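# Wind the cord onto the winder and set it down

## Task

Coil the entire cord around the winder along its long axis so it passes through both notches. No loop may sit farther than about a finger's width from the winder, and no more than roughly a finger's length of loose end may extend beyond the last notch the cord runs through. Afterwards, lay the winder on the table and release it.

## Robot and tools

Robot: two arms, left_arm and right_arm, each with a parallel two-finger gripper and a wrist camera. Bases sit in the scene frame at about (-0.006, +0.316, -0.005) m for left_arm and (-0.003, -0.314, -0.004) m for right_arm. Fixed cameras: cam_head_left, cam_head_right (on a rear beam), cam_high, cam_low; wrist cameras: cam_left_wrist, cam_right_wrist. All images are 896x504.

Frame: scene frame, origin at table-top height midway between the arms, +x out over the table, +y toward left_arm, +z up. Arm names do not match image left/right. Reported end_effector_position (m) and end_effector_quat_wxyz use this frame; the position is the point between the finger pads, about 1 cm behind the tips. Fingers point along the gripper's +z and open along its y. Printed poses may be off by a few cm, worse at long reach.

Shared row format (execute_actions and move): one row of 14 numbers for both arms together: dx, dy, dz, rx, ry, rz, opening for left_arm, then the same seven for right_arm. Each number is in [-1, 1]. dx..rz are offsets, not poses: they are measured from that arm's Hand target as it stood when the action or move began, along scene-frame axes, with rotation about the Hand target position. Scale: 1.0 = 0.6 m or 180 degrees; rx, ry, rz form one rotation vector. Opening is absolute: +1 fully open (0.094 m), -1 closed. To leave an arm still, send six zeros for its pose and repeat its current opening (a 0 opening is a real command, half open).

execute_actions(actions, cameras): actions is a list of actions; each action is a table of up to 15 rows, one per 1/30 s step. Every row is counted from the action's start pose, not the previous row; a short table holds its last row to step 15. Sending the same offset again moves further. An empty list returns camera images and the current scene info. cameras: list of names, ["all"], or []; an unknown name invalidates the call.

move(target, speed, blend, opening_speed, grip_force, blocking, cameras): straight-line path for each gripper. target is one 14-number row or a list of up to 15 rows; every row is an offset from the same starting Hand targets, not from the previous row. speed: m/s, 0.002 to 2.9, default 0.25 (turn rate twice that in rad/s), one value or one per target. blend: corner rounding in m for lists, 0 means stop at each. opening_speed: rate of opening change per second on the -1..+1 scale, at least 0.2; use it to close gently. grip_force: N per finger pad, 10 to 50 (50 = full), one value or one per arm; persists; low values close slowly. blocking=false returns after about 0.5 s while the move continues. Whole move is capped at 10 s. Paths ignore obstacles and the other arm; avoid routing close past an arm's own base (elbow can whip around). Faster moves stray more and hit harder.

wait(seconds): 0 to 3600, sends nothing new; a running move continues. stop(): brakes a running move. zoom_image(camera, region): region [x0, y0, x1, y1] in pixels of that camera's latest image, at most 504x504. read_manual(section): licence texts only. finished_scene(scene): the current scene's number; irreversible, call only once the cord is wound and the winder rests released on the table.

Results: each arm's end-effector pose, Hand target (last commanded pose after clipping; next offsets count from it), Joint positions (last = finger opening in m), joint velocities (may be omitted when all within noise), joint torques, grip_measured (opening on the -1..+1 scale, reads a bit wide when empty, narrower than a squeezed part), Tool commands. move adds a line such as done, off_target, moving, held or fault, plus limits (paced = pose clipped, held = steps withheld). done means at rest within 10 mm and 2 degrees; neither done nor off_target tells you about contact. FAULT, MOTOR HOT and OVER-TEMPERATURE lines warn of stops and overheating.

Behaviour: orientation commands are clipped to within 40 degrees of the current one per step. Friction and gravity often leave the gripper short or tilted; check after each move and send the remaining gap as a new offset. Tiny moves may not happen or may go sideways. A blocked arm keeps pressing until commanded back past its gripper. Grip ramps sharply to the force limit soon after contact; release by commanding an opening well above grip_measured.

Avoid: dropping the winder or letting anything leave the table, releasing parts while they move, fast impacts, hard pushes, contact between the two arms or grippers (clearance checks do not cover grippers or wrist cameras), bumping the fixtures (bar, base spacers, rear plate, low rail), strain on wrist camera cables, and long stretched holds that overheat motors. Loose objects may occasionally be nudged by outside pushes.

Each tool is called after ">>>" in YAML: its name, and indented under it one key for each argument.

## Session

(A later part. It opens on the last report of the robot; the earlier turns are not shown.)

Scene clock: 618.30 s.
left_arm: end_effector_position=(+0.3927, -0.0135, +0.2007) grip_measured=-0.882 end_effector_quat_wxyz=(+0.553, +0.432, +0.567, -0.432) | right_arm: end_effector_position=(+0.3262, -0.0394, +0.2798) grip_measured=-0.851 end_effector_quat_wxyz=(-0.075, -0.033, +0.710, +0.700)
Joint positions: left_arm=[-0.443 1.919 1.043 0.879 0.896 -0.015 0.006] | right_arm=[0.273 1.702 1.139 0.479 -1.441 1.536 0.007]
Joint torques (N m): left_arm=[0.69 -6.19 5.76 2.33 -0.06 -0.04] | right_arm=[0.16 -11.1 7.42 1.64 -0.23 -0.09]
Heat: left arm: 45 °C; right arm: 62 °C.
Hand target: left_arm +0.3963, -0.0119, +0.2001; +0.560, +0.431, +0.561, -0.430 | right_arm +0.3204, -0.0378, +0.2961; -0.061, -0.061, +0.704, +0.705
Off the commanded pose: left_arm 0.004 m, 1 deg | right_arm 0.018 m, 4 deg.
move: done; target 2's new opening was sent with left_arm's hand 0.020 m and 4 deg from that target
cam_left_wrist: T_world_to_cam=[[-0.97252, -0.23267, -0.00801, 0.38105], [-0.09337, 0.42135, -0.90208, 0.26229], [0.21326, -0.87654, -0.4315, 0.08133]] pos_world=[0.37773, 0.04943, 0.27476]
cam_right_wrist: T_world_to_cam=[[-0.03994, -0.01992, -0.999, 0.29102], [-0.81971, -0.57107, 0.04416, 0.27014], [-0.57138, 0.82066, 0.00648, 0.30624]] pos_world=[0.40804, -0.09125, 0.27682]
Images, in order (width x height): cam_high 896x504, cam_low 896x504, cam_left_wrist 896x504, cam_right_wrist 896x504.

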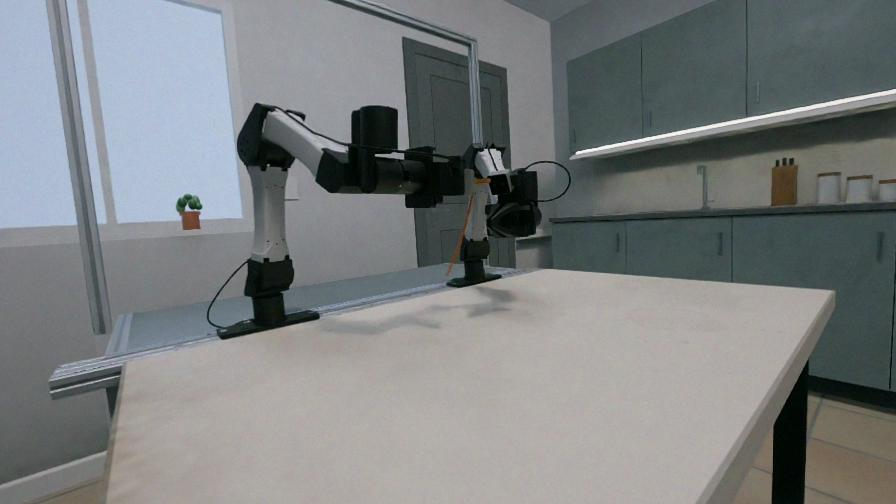

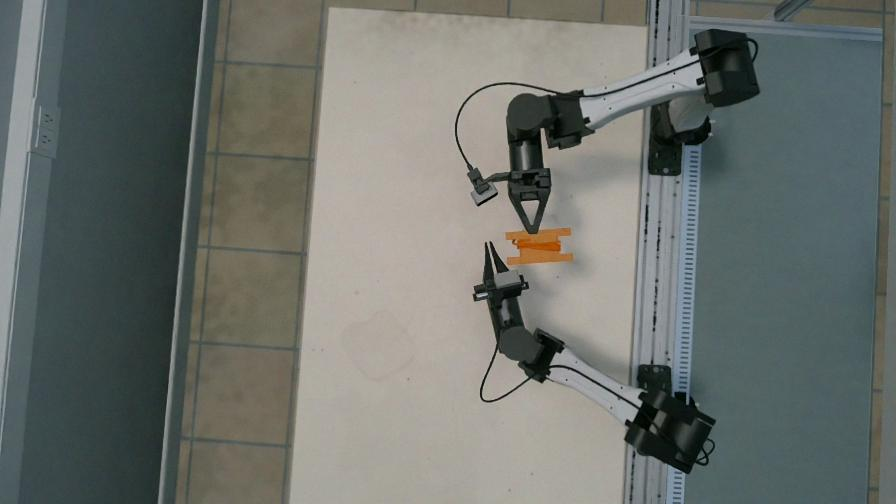

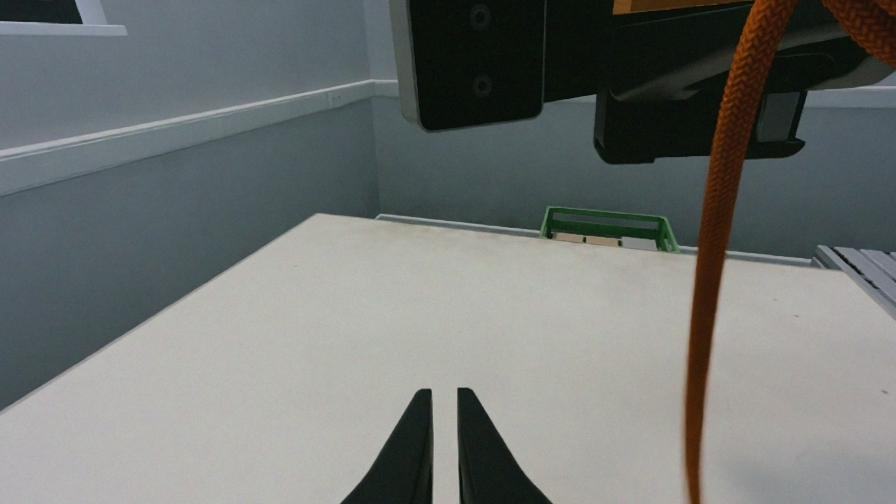

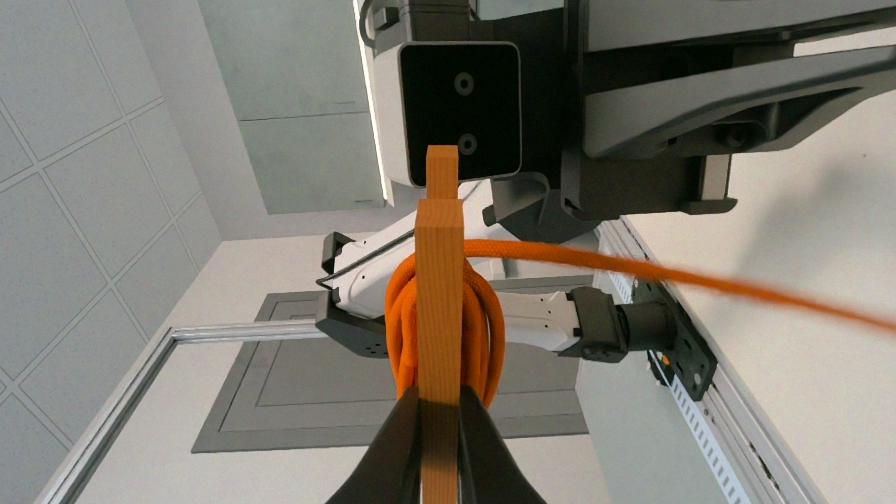

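>>> move:
  target:
    - [-0.04,0.137,0,0,0,0,-0.88,0,0,0,0,0,0,-1]
    - [-0.094,0.087,-0.092,0,0,0,0,0,0,0,0,0,0,-1]
    - [-0.065,-0.05,-0.092,0,0,0,0,0,0,0,0,0,0,-1]
    - [-0.065,-0.05,-0.092,0,0,0,-1,0,0,0,0,0,0,-1]
  speed: 0.25
  blend: [0.02,0,0,0]
  cameras: ["cam_high","cam_low","cam_left_wrist","cam_right_wrist"]

>>> zoom_image:
  camera: "cam_high"
  region: [420, 160, 540, 300]

Scene clock: 633.73 s.
left_arm: end_effector_position=(+0.3499, -0.0393, +0.1440) grip_measured=-0.968 end_effector_quat_wxyz=(+0.555, +0.436, +0.560, -0.433) | right_arm: end_effector_position=(+0.3263, -0.0394, +0.2804) grip_measured=-0.851 end_effector_quat_wxyz=(-0.072, -0.035, +0.709, +0.700)
Joint positions: left_arm=[-0.555 2.014 0.867 1.161 0.793 -0.012 0.001] | right_arm=[0.273 1.702 1.139 0.485 -1.441 1.536 0.007]
Joint torques (N m): left_arm=[-0.01 -6.02 6.69 2 -0.24 -0.05] | right_arm=[0.16 -11.07 7.1 1.59 -0.21 -0.02]
Heat: left arm: 44 °C; right arm: 65 °C.
Hand target: left_arm +0.3573, -0.0419, +0.1450; +0.560, +0.431, +0.561, -0.430 | right_arm +0.3204, -0.0378, +0.2961; -0.061, -0.061, +0.704, +0.705
Off the commanded pose: left_arm 0.008 m, 1 deg | right_arm 0.017 m, 3 deg.
move: done
cam_left_wrist: T_world_to_cam=[[-0.97466, -0.22289, -0.01901, 0.33559], [-0.07784, 0.41759, -0.90529, 0.21289], [0.20972, -0.88087, -0.42436, 0.04351]] pos_world=[0.33453, 0.02422, 0.21757]
cam_right_wrist: T_world_to_cam=[[-0.03404, -0.01826, -0.99925, 0.28984], [-0.82, -0.57108, 0.03836, 0.27189], [-0.57135, 0.82069, 0.00447, 0.30684]] pos_world=[0.40813, -0.09126, 0.27782]

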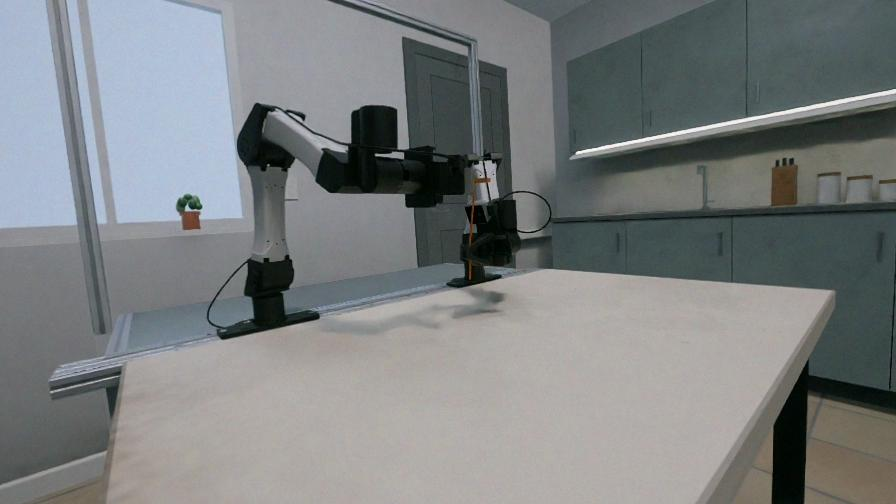

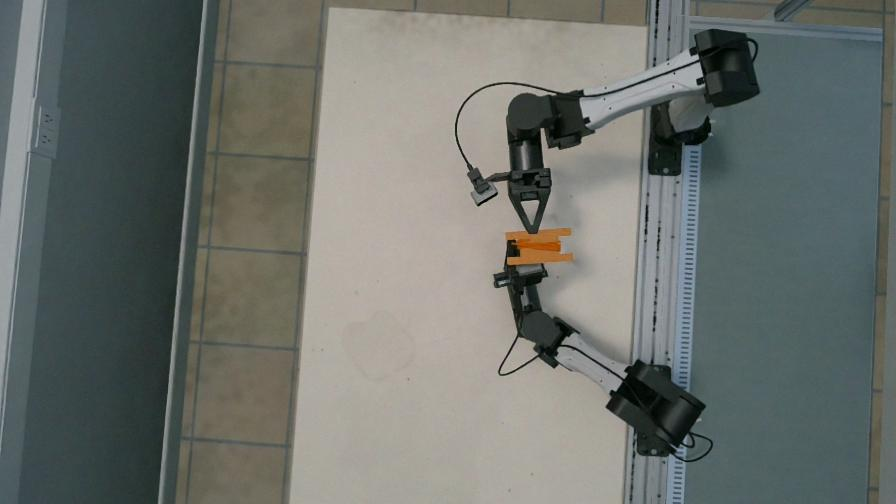

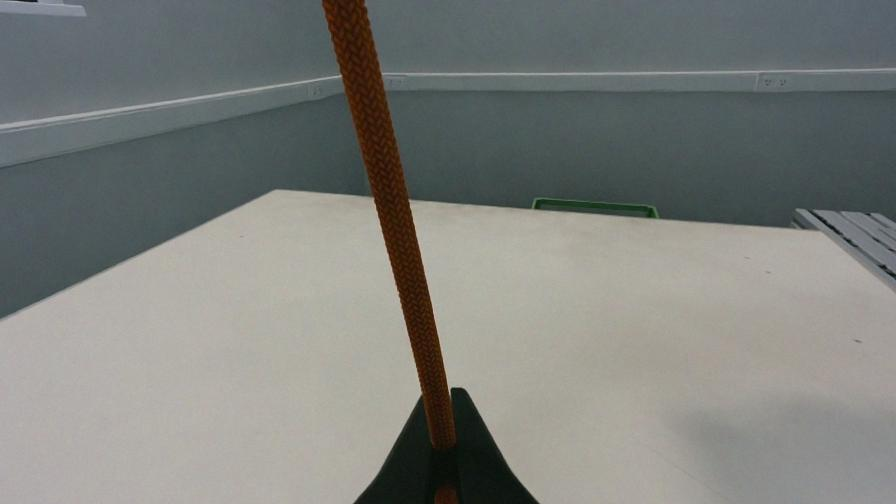

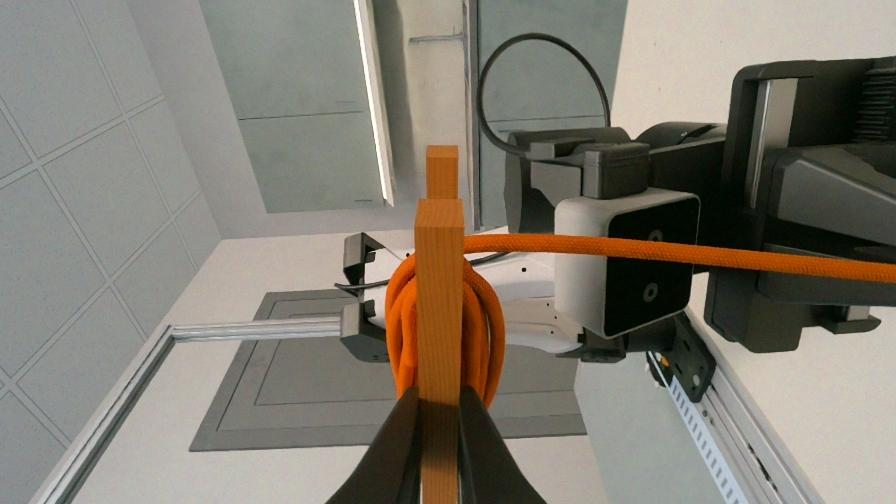

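Scaled by 3.600 from the camera's image (finer frame: 1280x720).

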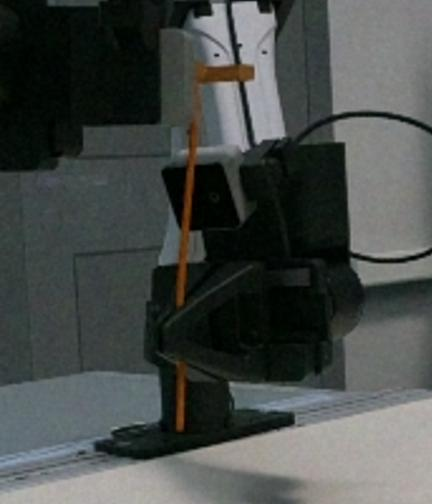

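>>> move:
  target:
    - [-0.107,-0.006,0.045,0,0,0,-1,0,0,0,0,0,0,-1]
    - [-0.1825,-0.018,0.122,0,0,0,-1,0,0,0,0,0,0,-1]
    - [-0.212,-0.023,0.215,0,0,0,-1,0,0,0,0,0,0,-1]
    - [-0.181,-0.018,0.272,0,0,0,-1,0,0,0,0,0,0,-1]
    - [-0.1495,-0.013,0.307,0,0,0,-1,0,0,0,0,0,0,-1]
    - [-0.107,-0.006,0.32,0,0,0,-1,0,0,0,0,0,0,-1]
    - [-0.059,0.002,0.307,0,0,0,-1,0,0,0,0,0,0,-1]
    - [-0.031,0.007,0.288,0,0,0,-1,0,0,0,0,0,0,-1]
  speed: 0.2
  blend: 0.012
  cameras: ["cam_low","cam_left_wrist","cam_right_wrist","cam_high"]

>>> zoom_image:
  camera: "cam_low"
  region: [440, 160, 620, 340]

>>> zoom_image:
  camera: "cam_high"
  region: [430, 120, 550, 240]

Scene clock: 655.27 s.
left_arm: end_effector_position=(+0.2930, -0.0437, +0.2988) grip_measured=-0.970 end_effector_quat_wxyz=(+0.495, +0.468, +0.553, -0.479) | right_arm: end_effector_position=(+0.3574, -0.0456, +0.2853) grip_measured=-0.851 end_effector_quat_wxyz=(-0.011, +0.017, +0.710, +0.703)
Joint positions: left_arm=[-0.597 1.549 1.082 0.414 0.898 -0.023 0.001] | right_arm=[0.249 1.702 1.148 0.516 -1.305 1.565 0.007]
Joint torques (N m): left_arm=[4 -3.55 10.11 2.59 -1.37 0.06] | right_arm=[1.84 -10.8 6.8 1.55 -1.78 -0.2]
Heat: left arm: 44 °C; right arm: 66 °C.
Hand target: left_arm +0.3387, -0.0378, +0.3176; +0.560, +0.431, +0.561, -0.430 | right_arm +0.3205, -0.0378, +0.2962; -0.061, -0.061, +0.704, +0.705
Off the commanded pose: left_arm 0.050 m, 10 deg | right_arm 0.039 m, 11 deg.
move: off_target (left_arm); blend cut to 0.0103 m at target 7
cam_left_wrist: T_world_to_cam=[[-0.99571, -0.07915, 0.0479, 0.27455], [-0.07897, 0.45742, -0.88574, 0.3467], [0.0482, -0.88572, -0.46171, 0.17555]] pos_world=[0.29229, 0.01863, 0.37499]
cam_right_wrist: T_world_to_cam=[[-0.0238, -0.01415, -0.99962, 0.2923], [-0.9012, -0.43253, 0.02758, 0.33209], [-0.43275, 0.90151, -0.00246, 0.28587]] pos_world=[0.42994, -0.10994, 0.28373]
Images, in order (width x height): cam_high 896x504, cam_low 896x504, cam_left_wrist 896x504, cam_right_wrist 896x504.

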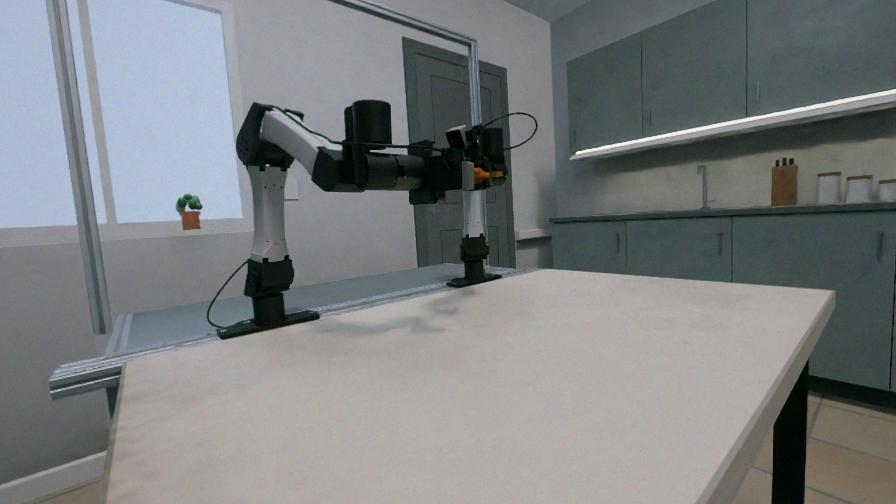

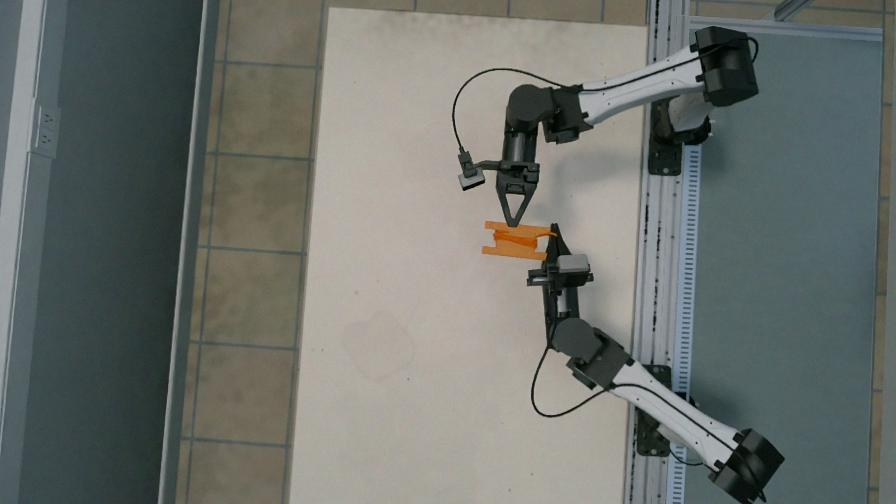

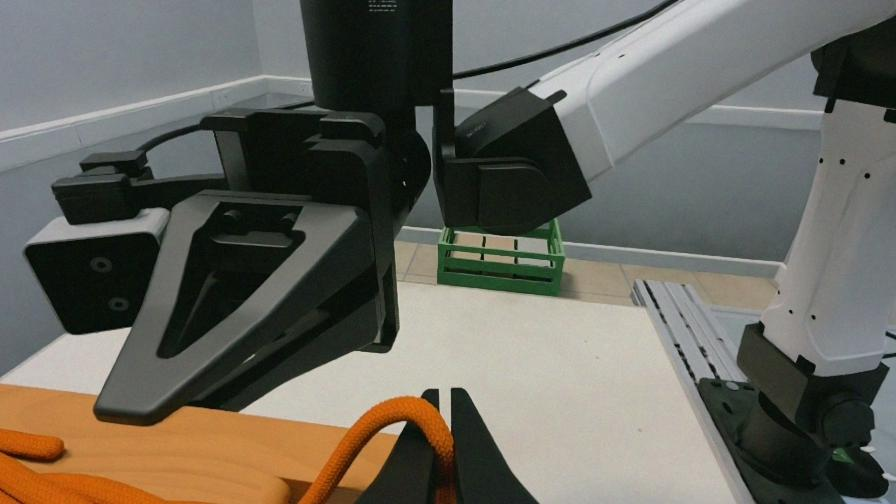

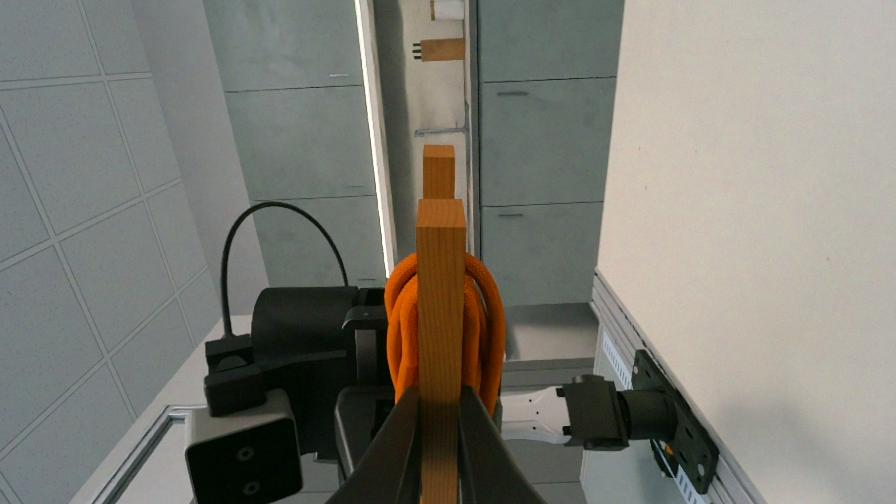

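Scaled by 2.800 from the camera's image (finer frame: 1280x720).

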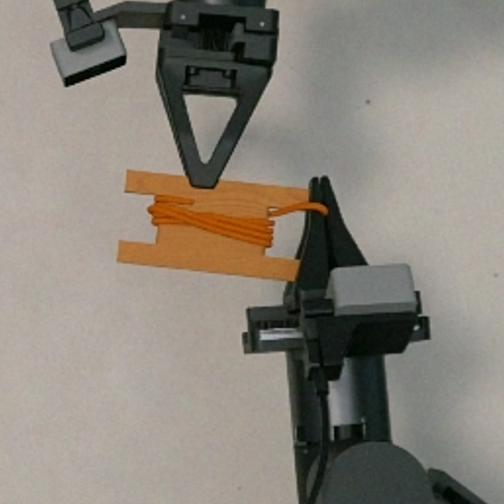

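Scaled by 4.200 from the camera's image (finer frame: 1280x720).

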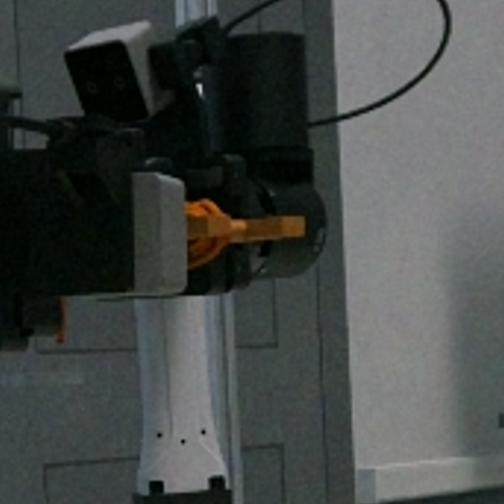

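>>> move:
  target:
    - [-0.068,-0.015,-0.011,0,0,0,-1,0,0,0,0,0,0,-1]
    - [-0.068,-0.015,-0.011,0,0,0,-0.89,0,0,0,0,0,0,-1]
    - [0.012,0,-0.014,0,0,0,-0.89,0,0,0,0,0,0,-1]
    - [0.119,0.013,-0.029,0,0,0,-0.89,0,0,0,0,0,0,-1]
  speed: 0.15
  blend: [0,0,0.01,0]
  cameras: ["cam_low","cam_left_wrist","cam_right_wrist","cam_high"]

>>> zoom_image:
  camera: "cam_low"
  region: [440, 160, 620, 340]

>>> zoom_image:
  camera: "cam_high"
  region: [430, 120, 550, 240]

Scene clock: 672.13 s.
left_arm: end_effector_position=(+0.3235, -0.0413, +0.2935) grip_measured=-0.893 end_effector_quat_wxyz=(+0.471, +0.509, +0.502, -0.516) | right_arm: end_effector_position=(+0.3846, -0.0535, +0.2842) grip_measured=-0.851 end_effector_quat_wxyz=(+0.043, +0.067, +0.710, +0.700)
Joint positions: left_arm=[-0.51 1.738 1.231 0.494 1.137 -0.023 0.005] | right_arm=[0.233 1.702 1.148 0.516 -1.172 1.559 0.007]
Joint torques (N m): left_arm=[7.9 -3.96 9.78 2.11 -2.56 0.03] | right_arm=[2.5 -10.81 6.63 1.58 -3.22 -0.2]
Heat: left arm: 46 °C; right arm: 66 °C.
Hand target: left_arm +0.4101, -0.0299, +0.3003; +0.560, +0.431, +0.561, -0.430 | right_arm +0.3205, -0.0378, +0.2962; -0.061, -0.061, +0.704, +0.705
Off the commanded pose: left_arm 0.088 m, 18 deg | right_arm 0.067 m, 19 deg.
move: off_target (left_arm); target 2's new opening was sent with left_arm's hand 0.022 m and 7 deg from that target
cam_left_wrist: T_world_to_cam=[[-0.99716, 0.07293, 0.01898, 0.32063], [0.01485, 0.43702, -0.89933, 0.31604], [-0.07388, -0.89649, -0.43687, 0.20552]] pos_world=[0.33021, 0.02274, 0.36792]
cam_right_wrist: T_world_to_cam=[[-0.01913, -0.01769, -0.99966, 0.28973], [-0.95536, -0.29452, 0.0235, 0.38253], [-0.29484, 0.95548, -0.01127, 0.25701]] pos_world=[0.44677, -0.12778, 0.28354]
Images, in order (width x height): cam_high 896x504, cam_low 896x504, cam_left_wrist 896x504, cam_right_wrist 896x504.

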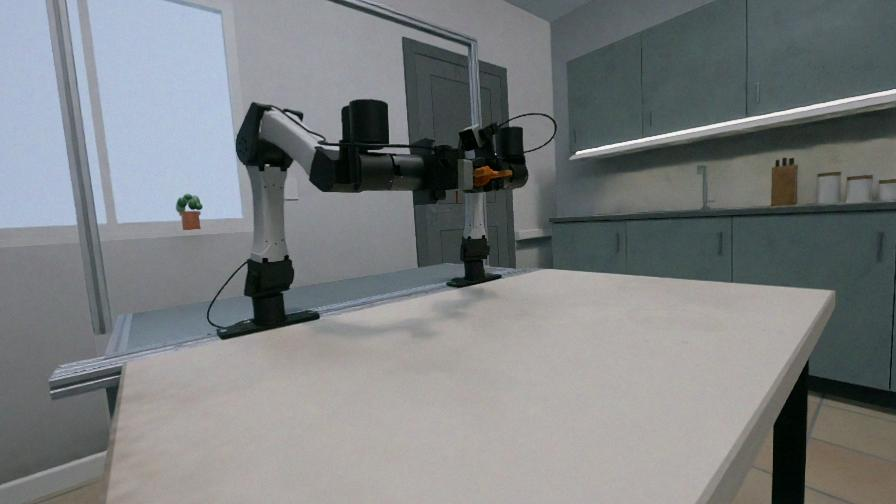

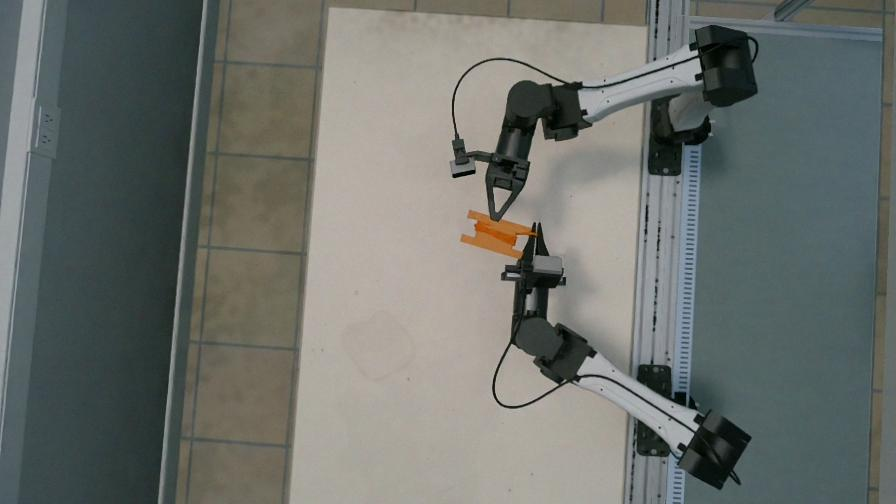

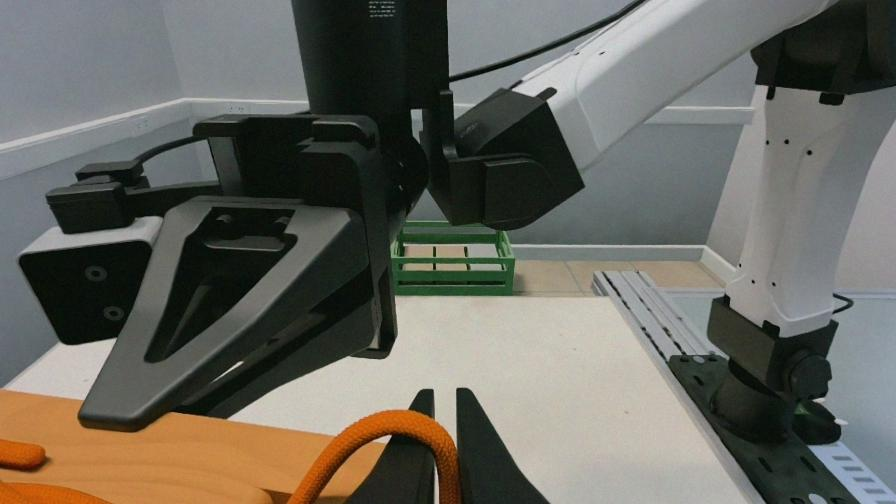

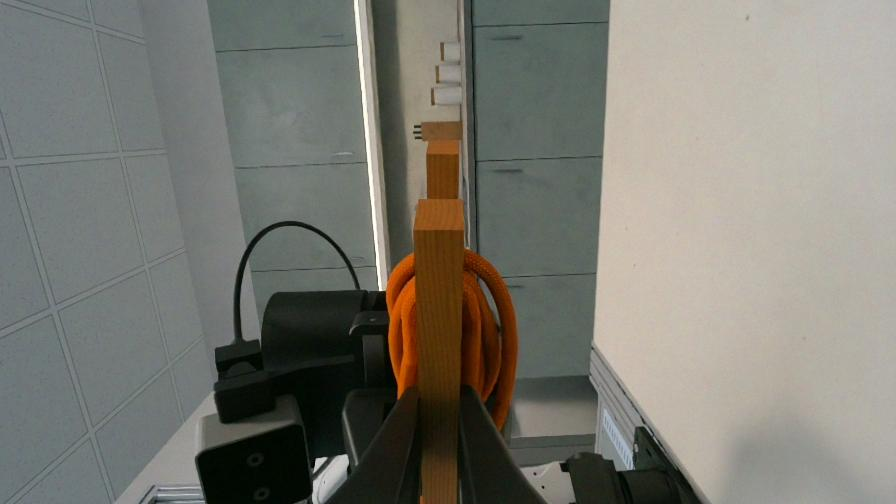

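Scaled by 2.800 from the camera's image (finer frame: 1280x720).

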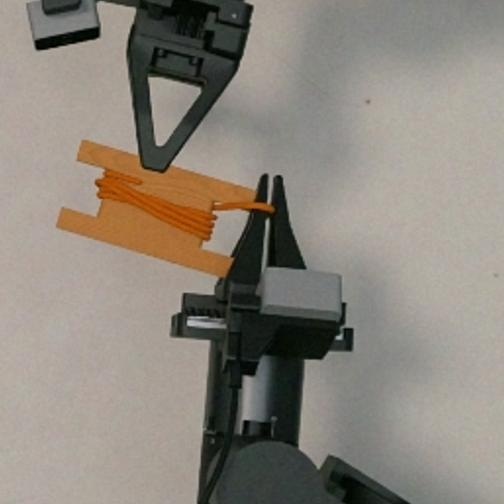

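Scaled by 4.200 from the camera's image (finer frame: 1280x720).

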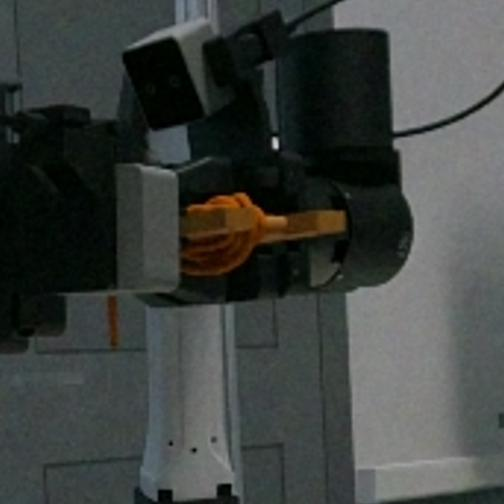

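>>> move:
  target:
    - [-0.275,-0.042,-0.009,0,0,0,-0.89,0,0,0,0,0,0,-1]
    - [-0.275,-0.042,-0.009,0,0,0,-1,0,0,0,0,0,0,-1]
    - [-0.259,-0.037,0.053,0,0,0,-1,0,0,0,0,0,0,-1]
    - [-0.208,-0.025,0.053,0,0,0,-1,0,0,0,0,0,0,-1]
  speed: 0.12
  blend: [0,0,0.01,0]
  cameras: ["cam_low","cam_left_wrist","cam_right_wrist","cam_high"]

>>> zoom_image:
  camera: "cam_low"
  region: [440, 160, 620, 340]

>>> zoom_image:
  camera: "cam_high"
  region: [430, 120, 550, 240]

Scene clock: 691.10 s.
left_arm: end_effector_position=(+0.2669, -0.0471, +0.3011) grip_measured=-0.969 end_effector_quat_wxyz=(+0.513, +0.441, +0.585, -0.447) | right_arm: end_effector_position=(+0.3346, -0.0378, +0.2872) grip_measured=-0.851 end_effector_quat_wxyz=(-0.051, -0.026, +0.708, +0.704)
Joint positions: left_arm=[-0.696 1.416 0.993 0.349 0.689 -0.023 0.001] | right_arm=[0.275 1.701 1.149 0.52 -1.396 1.565 0.007]
Joint torques (N m): left_arm=[2.28 -4.08 10.63 2.65 -0.36 0.12] | right_arm=[0.25 -10.78 6.26 1.4 -0.72 -0.28]
Heat: left arm: 46 °C; right arm: 66 °C.
Hand target: left_arm +0.2853, -0.0450, +0.3320; +0.560, +0.431, +0.561, -0.430 | right_arm +0.3205, -0.0378, +0.2962; -0.061, -0.061, +0.704, +0.705
Off the commanded pose: left_arm 0.036 m, 6 deg | right_arm 0.017 m, 4 deg.
move: off_target (left_arm); target 2's new opening was sent with left_arm's hand 0.013 m and 2 deg from that target
cam_left_wrist: T_world_to_cam=[[-0.98055, -0.18941, 0.05137, 0.23793], [-0.13579, 0.46583, -0.87439, 0.36034], [0.14169, -0.86436, -0.4825, 0.15718]] pos_world=[0.25996, 0.01307, 0.37869]
cam_right_wrist: T_world_to_cam=[[-0.018, -0.01077, -0.99978, 0.29201], [-0.84484, -0.5346, 0.02097, 0.294], [-0.53471, 0.84503, 0.00052, 0.3]] pos_world=[0.41405, -0.09319, 0.28562]
Images, in order (width x height): cam_high 896x504, cam_low 896x504, cam_left_wrist 896x504, cam_right_wrist 896x504.

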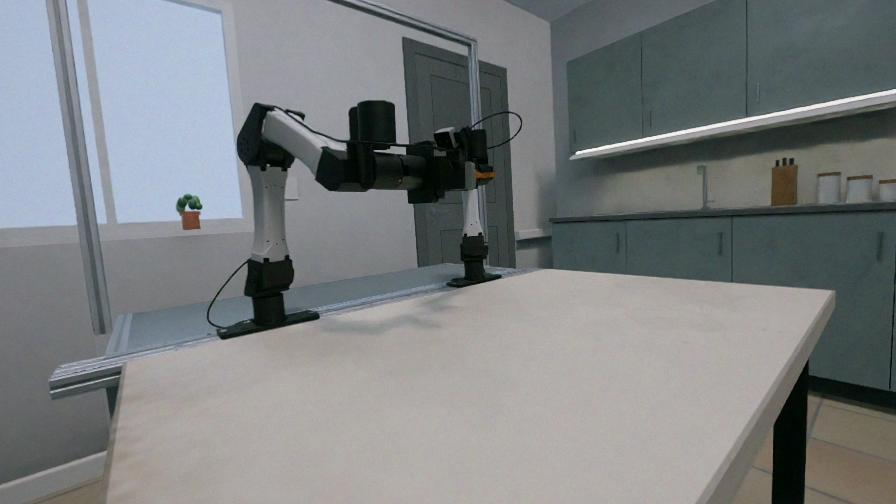

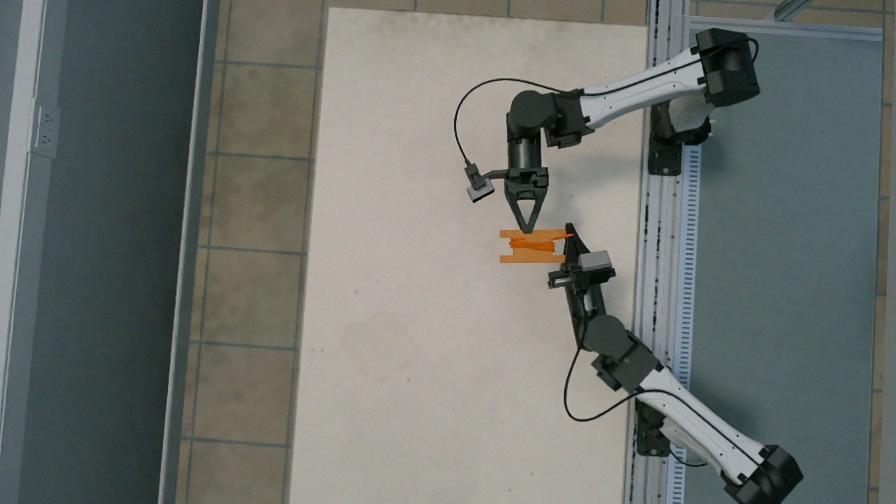

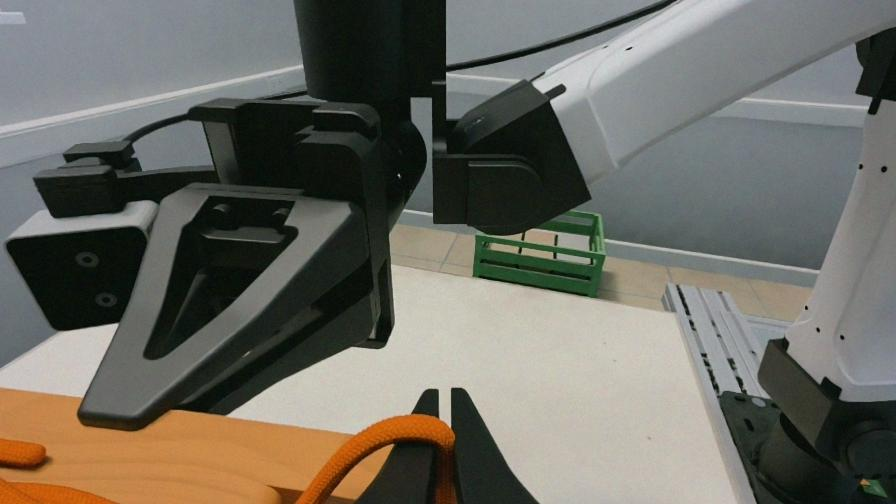

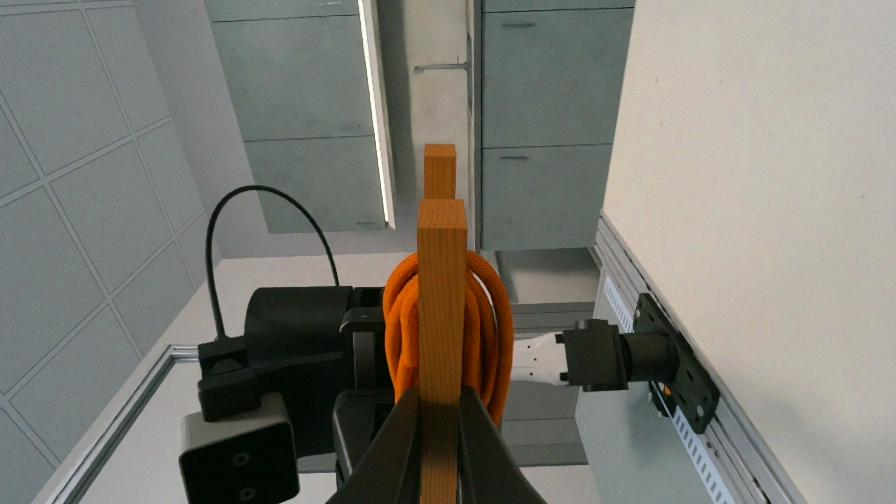

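Scaled by 2.800 from the camera's image (finer frame: 1280x720).

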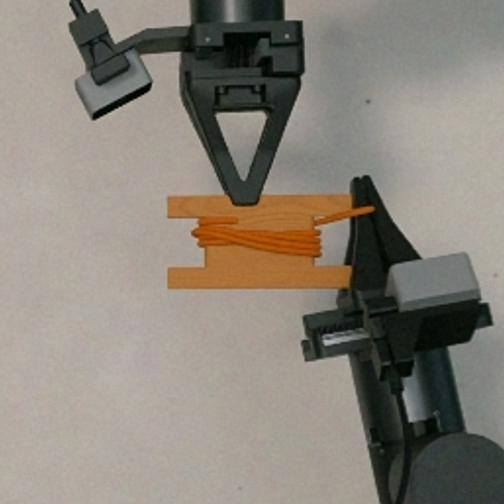

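Scaled by 4.200 from the camera's image (finer frame: 1280x720).

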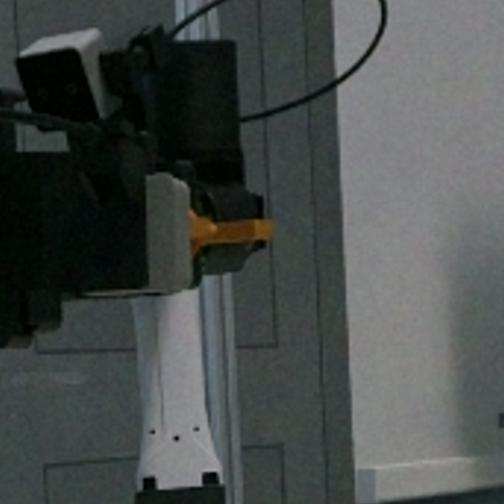

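>>> move:
  target:
    - [-0.045,-0.008,-0.053,0,0,0,-1,0,0,0,0,0,0,-1]
    - [-0.045,-0.008,-0.053,0,0,0,-0.85,0,0,0,0,0,0,-1]
    - [-0.029,-0.003,0.015,0,0,0,-0.85,0,0,0,0,0,0,-1]
    - [0.041,0.005,0.012,0,0,0,-0.85,0,0,0,0,0,0,-1]
    - [0.125,0.017,-0.008,0,0,0,-0.85,0,0,0,0,0,0,-1]
  speed: 0.15
  blend: [0,0,0.01,0.01,0]
  cameras: ["cam_low","cam_left_wrist","cam_right_wrist","cam_high"]

>>> zoom_image:
  camera: "cam_low"
  region: [440, 160, 620, 340]

>>> zoom_image:
  camera: "cam_high"
  region: [430, 120, 550, 240]

Scene clock: 708.30 s.
left_arm: end_effector_position=(+0.2999, -0.0434, +0.2966) grip_measured=-0.852 end_effector_quat_wxyz=(+0.464, +0.475, +0.560, -0.496) | right_arm: end_effector_position=(+0.3660, -0.0456, +0.2878) grip_measured=-0.851 end_effector_quat_wxyz=(+0.008, +0.034, +0.708, +0.705)
Joint positions: left_arm=[-0.571 1.593 1.153 0.332 0.972 -0.021 0.007] | right_arm=[0.251 1.701 1.148 0.536 -1.253 1.581 0.007]
Joint torques (N m): left_arm=[5.74 -4.4 11.07 2.95 -1.66 0.05] | right_arm=[1.68 -10.25 6.61 1.51 -2.38 -0.33]
Heat: left arm: 50 °C; right arm: 65 °C.
Hand target: left_arm +0.3603, -0.0347, +0.3274; +0.560, +0.431, +0.561, -0.430 | right_arm +0.3204, -0.0377, +0.2961; -0.061, -0.061, +0.704, +0.705
Off the commanded pose: left_arm 0.068 m, 14 deg | right_arm 0.047 m, 13 deg.
move: off_target (left_arm); target 2's new opening was sent with left_arm's hand 0.015 m and 3 deg from that target
cam_left_wrist: T_world_to_cam=[[-0.99486, -0.03398, 0.09537, 0.26924], [-0.09989, 0.4827, -0.87007, 0.34789], [-0.01647, -0.87512, -0.48362, 0.20082]] pos_world=[0.30591, 0.01697, 0.37413]
cam_right_wrist: T_world_to_cam=[[-0.02053, -0.00889, -0.99975, 0.29418], [-0.92215, -0.38619, 0.02237, 0.35107], [-0.38629, 0.92238, -0.00027, 0.27285]] pos_world=[0.43518, -0.11347, 0.28632]
Images, in order (width x height): cam_high 896x504, cam_low 896x504, cam_left_wrist 896x504, cam_right_wrist 896x504.

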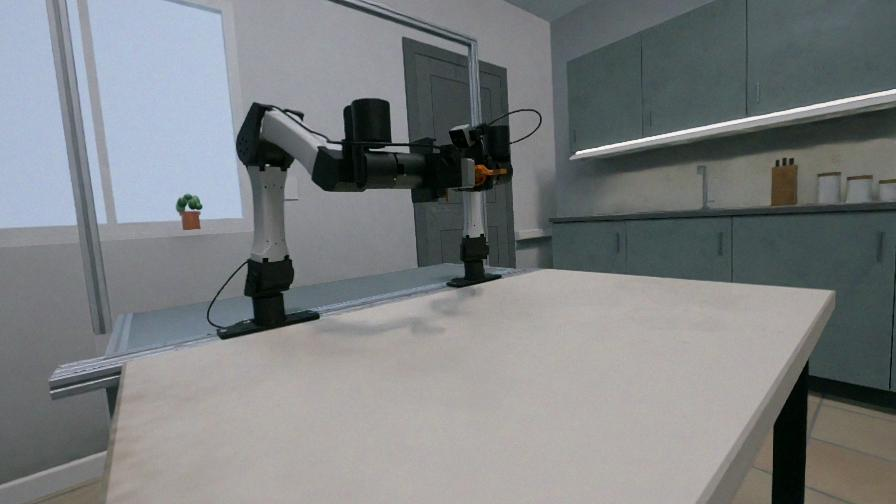

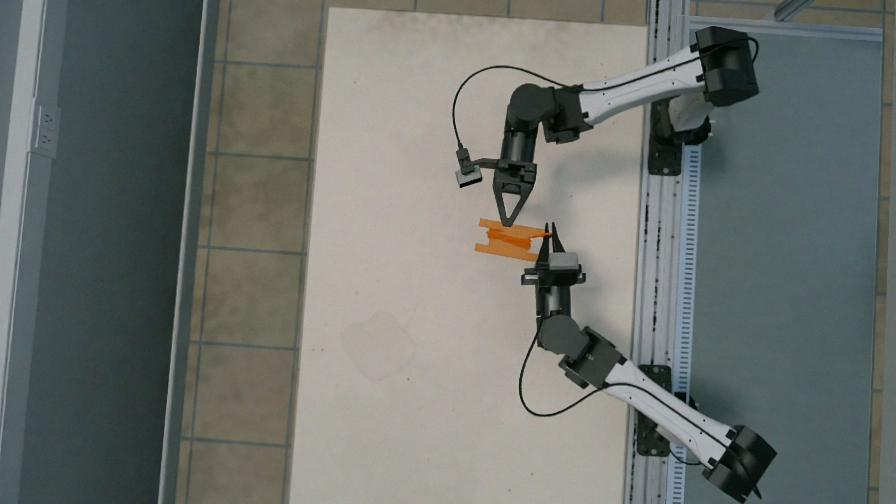

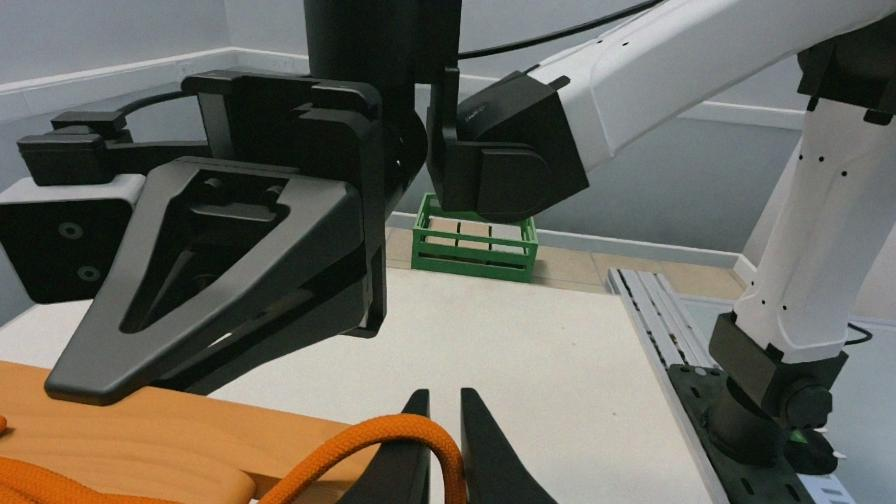

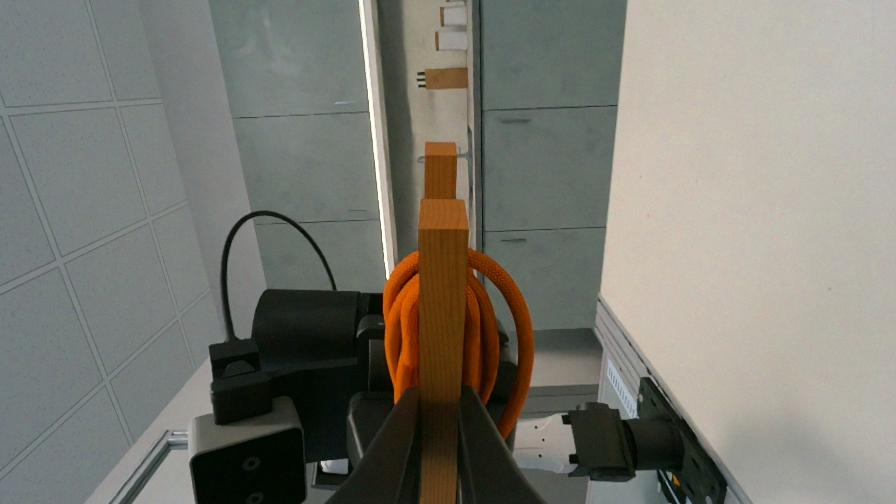

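Scaled by 2.800 from the camera's image (finer frame: 1280x720).

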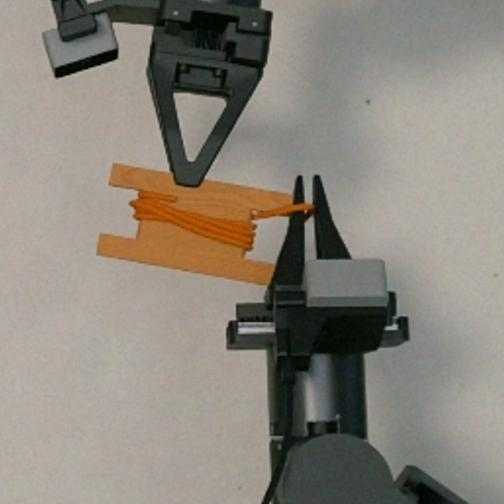

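Scaled by 4.200 from the camera's image (finer frame: 1280x720).

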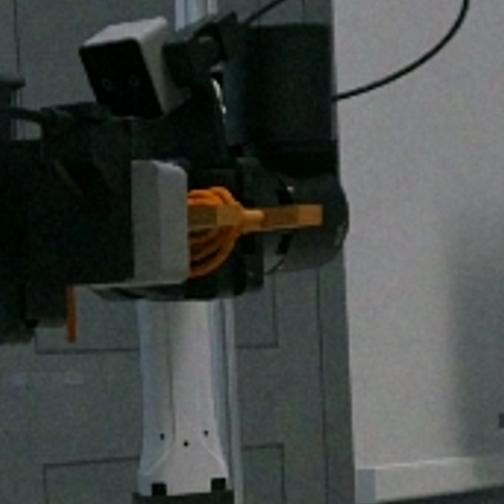

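>>> move:
  target:
    - [-0.184,-0.026,-0.049,0,0,0,-0.83,0,0,0,0,0,0,-1]
    - [-0.184,-0.022,0.055,0,0,0,-0.83,0,0,0,0,0,0,-1]
  speed: 0.15
  cameras: ["cam_low","cam_left_wrist"]

>>> zoom_image:
  camera: "cam_low"
  region: [440, 160, 620, 340]

Scene clock: 718.07 s.
left_arm: end_effector_position=(+0.2499, -0.0517, +0.3036) grip_measured=-0.832 end_effector_quat_wxyz=(+0.500, +0.434, +0.613, -0.431) | right_arm: end_effector_position=(+0.3262, -0.0390, +0.2898) grip_measured=-0.851 end_effector_quat_wxyz=(-0.066, -0.043, +0.706, +0.704)
Joint positions: left_arm=[-0.764 1.357 1.011 0.211 0.584 -0.021 0.008] | right_arm=[0.275 1.698 1.148 0.535 -1.442 1.58 0.007]
Joint torques (N m): left_arm=[0.47 -7.86 10.77 2.77 -0.13 0.11] | right_arm=[0.14 -10.59 6.11 1.39 -0.16 -0.23]
Heat: left arm: 50 °C; right arm: 65 °C.
Hand target: left_arm +0.2499, -0.0479, +0.3603; +0.560, +0.431, +0.561, -0.430 | right_arm +0.3204, -0.0378, +0.2962; -0.061, -0.061, +0.704, +0.705
Off the commanded pose: left_arm 0.057 m, 9 deg | right_arm 0.009 m, 2 deg.
move: off_target (left_arm)
cam_left_wrist: T_world_to_cam=[[-0.97043, -0.22874, 0.07712, 0.20792], [-0.18528, 0.50103, -0.84537, 0.3678], [0.15473, -0.83465, -0.52859, 0.16908]] pos_world=[0.24375, 0.00441, 0.38426]

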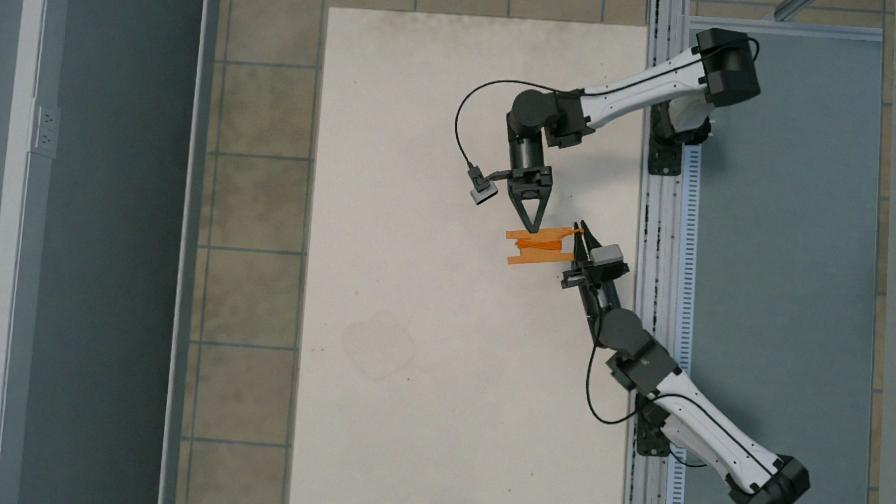

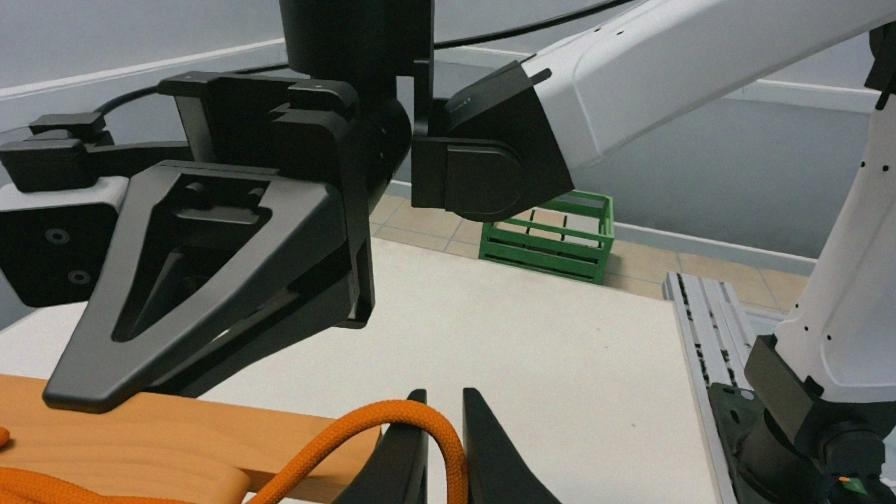

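Scaled by 2.800 from the camera's image (finer frame: 1280x720).

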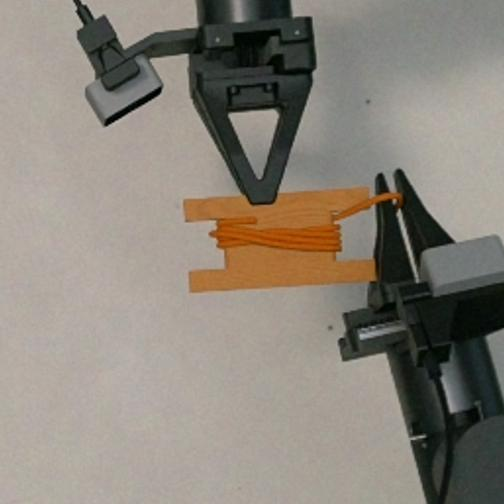

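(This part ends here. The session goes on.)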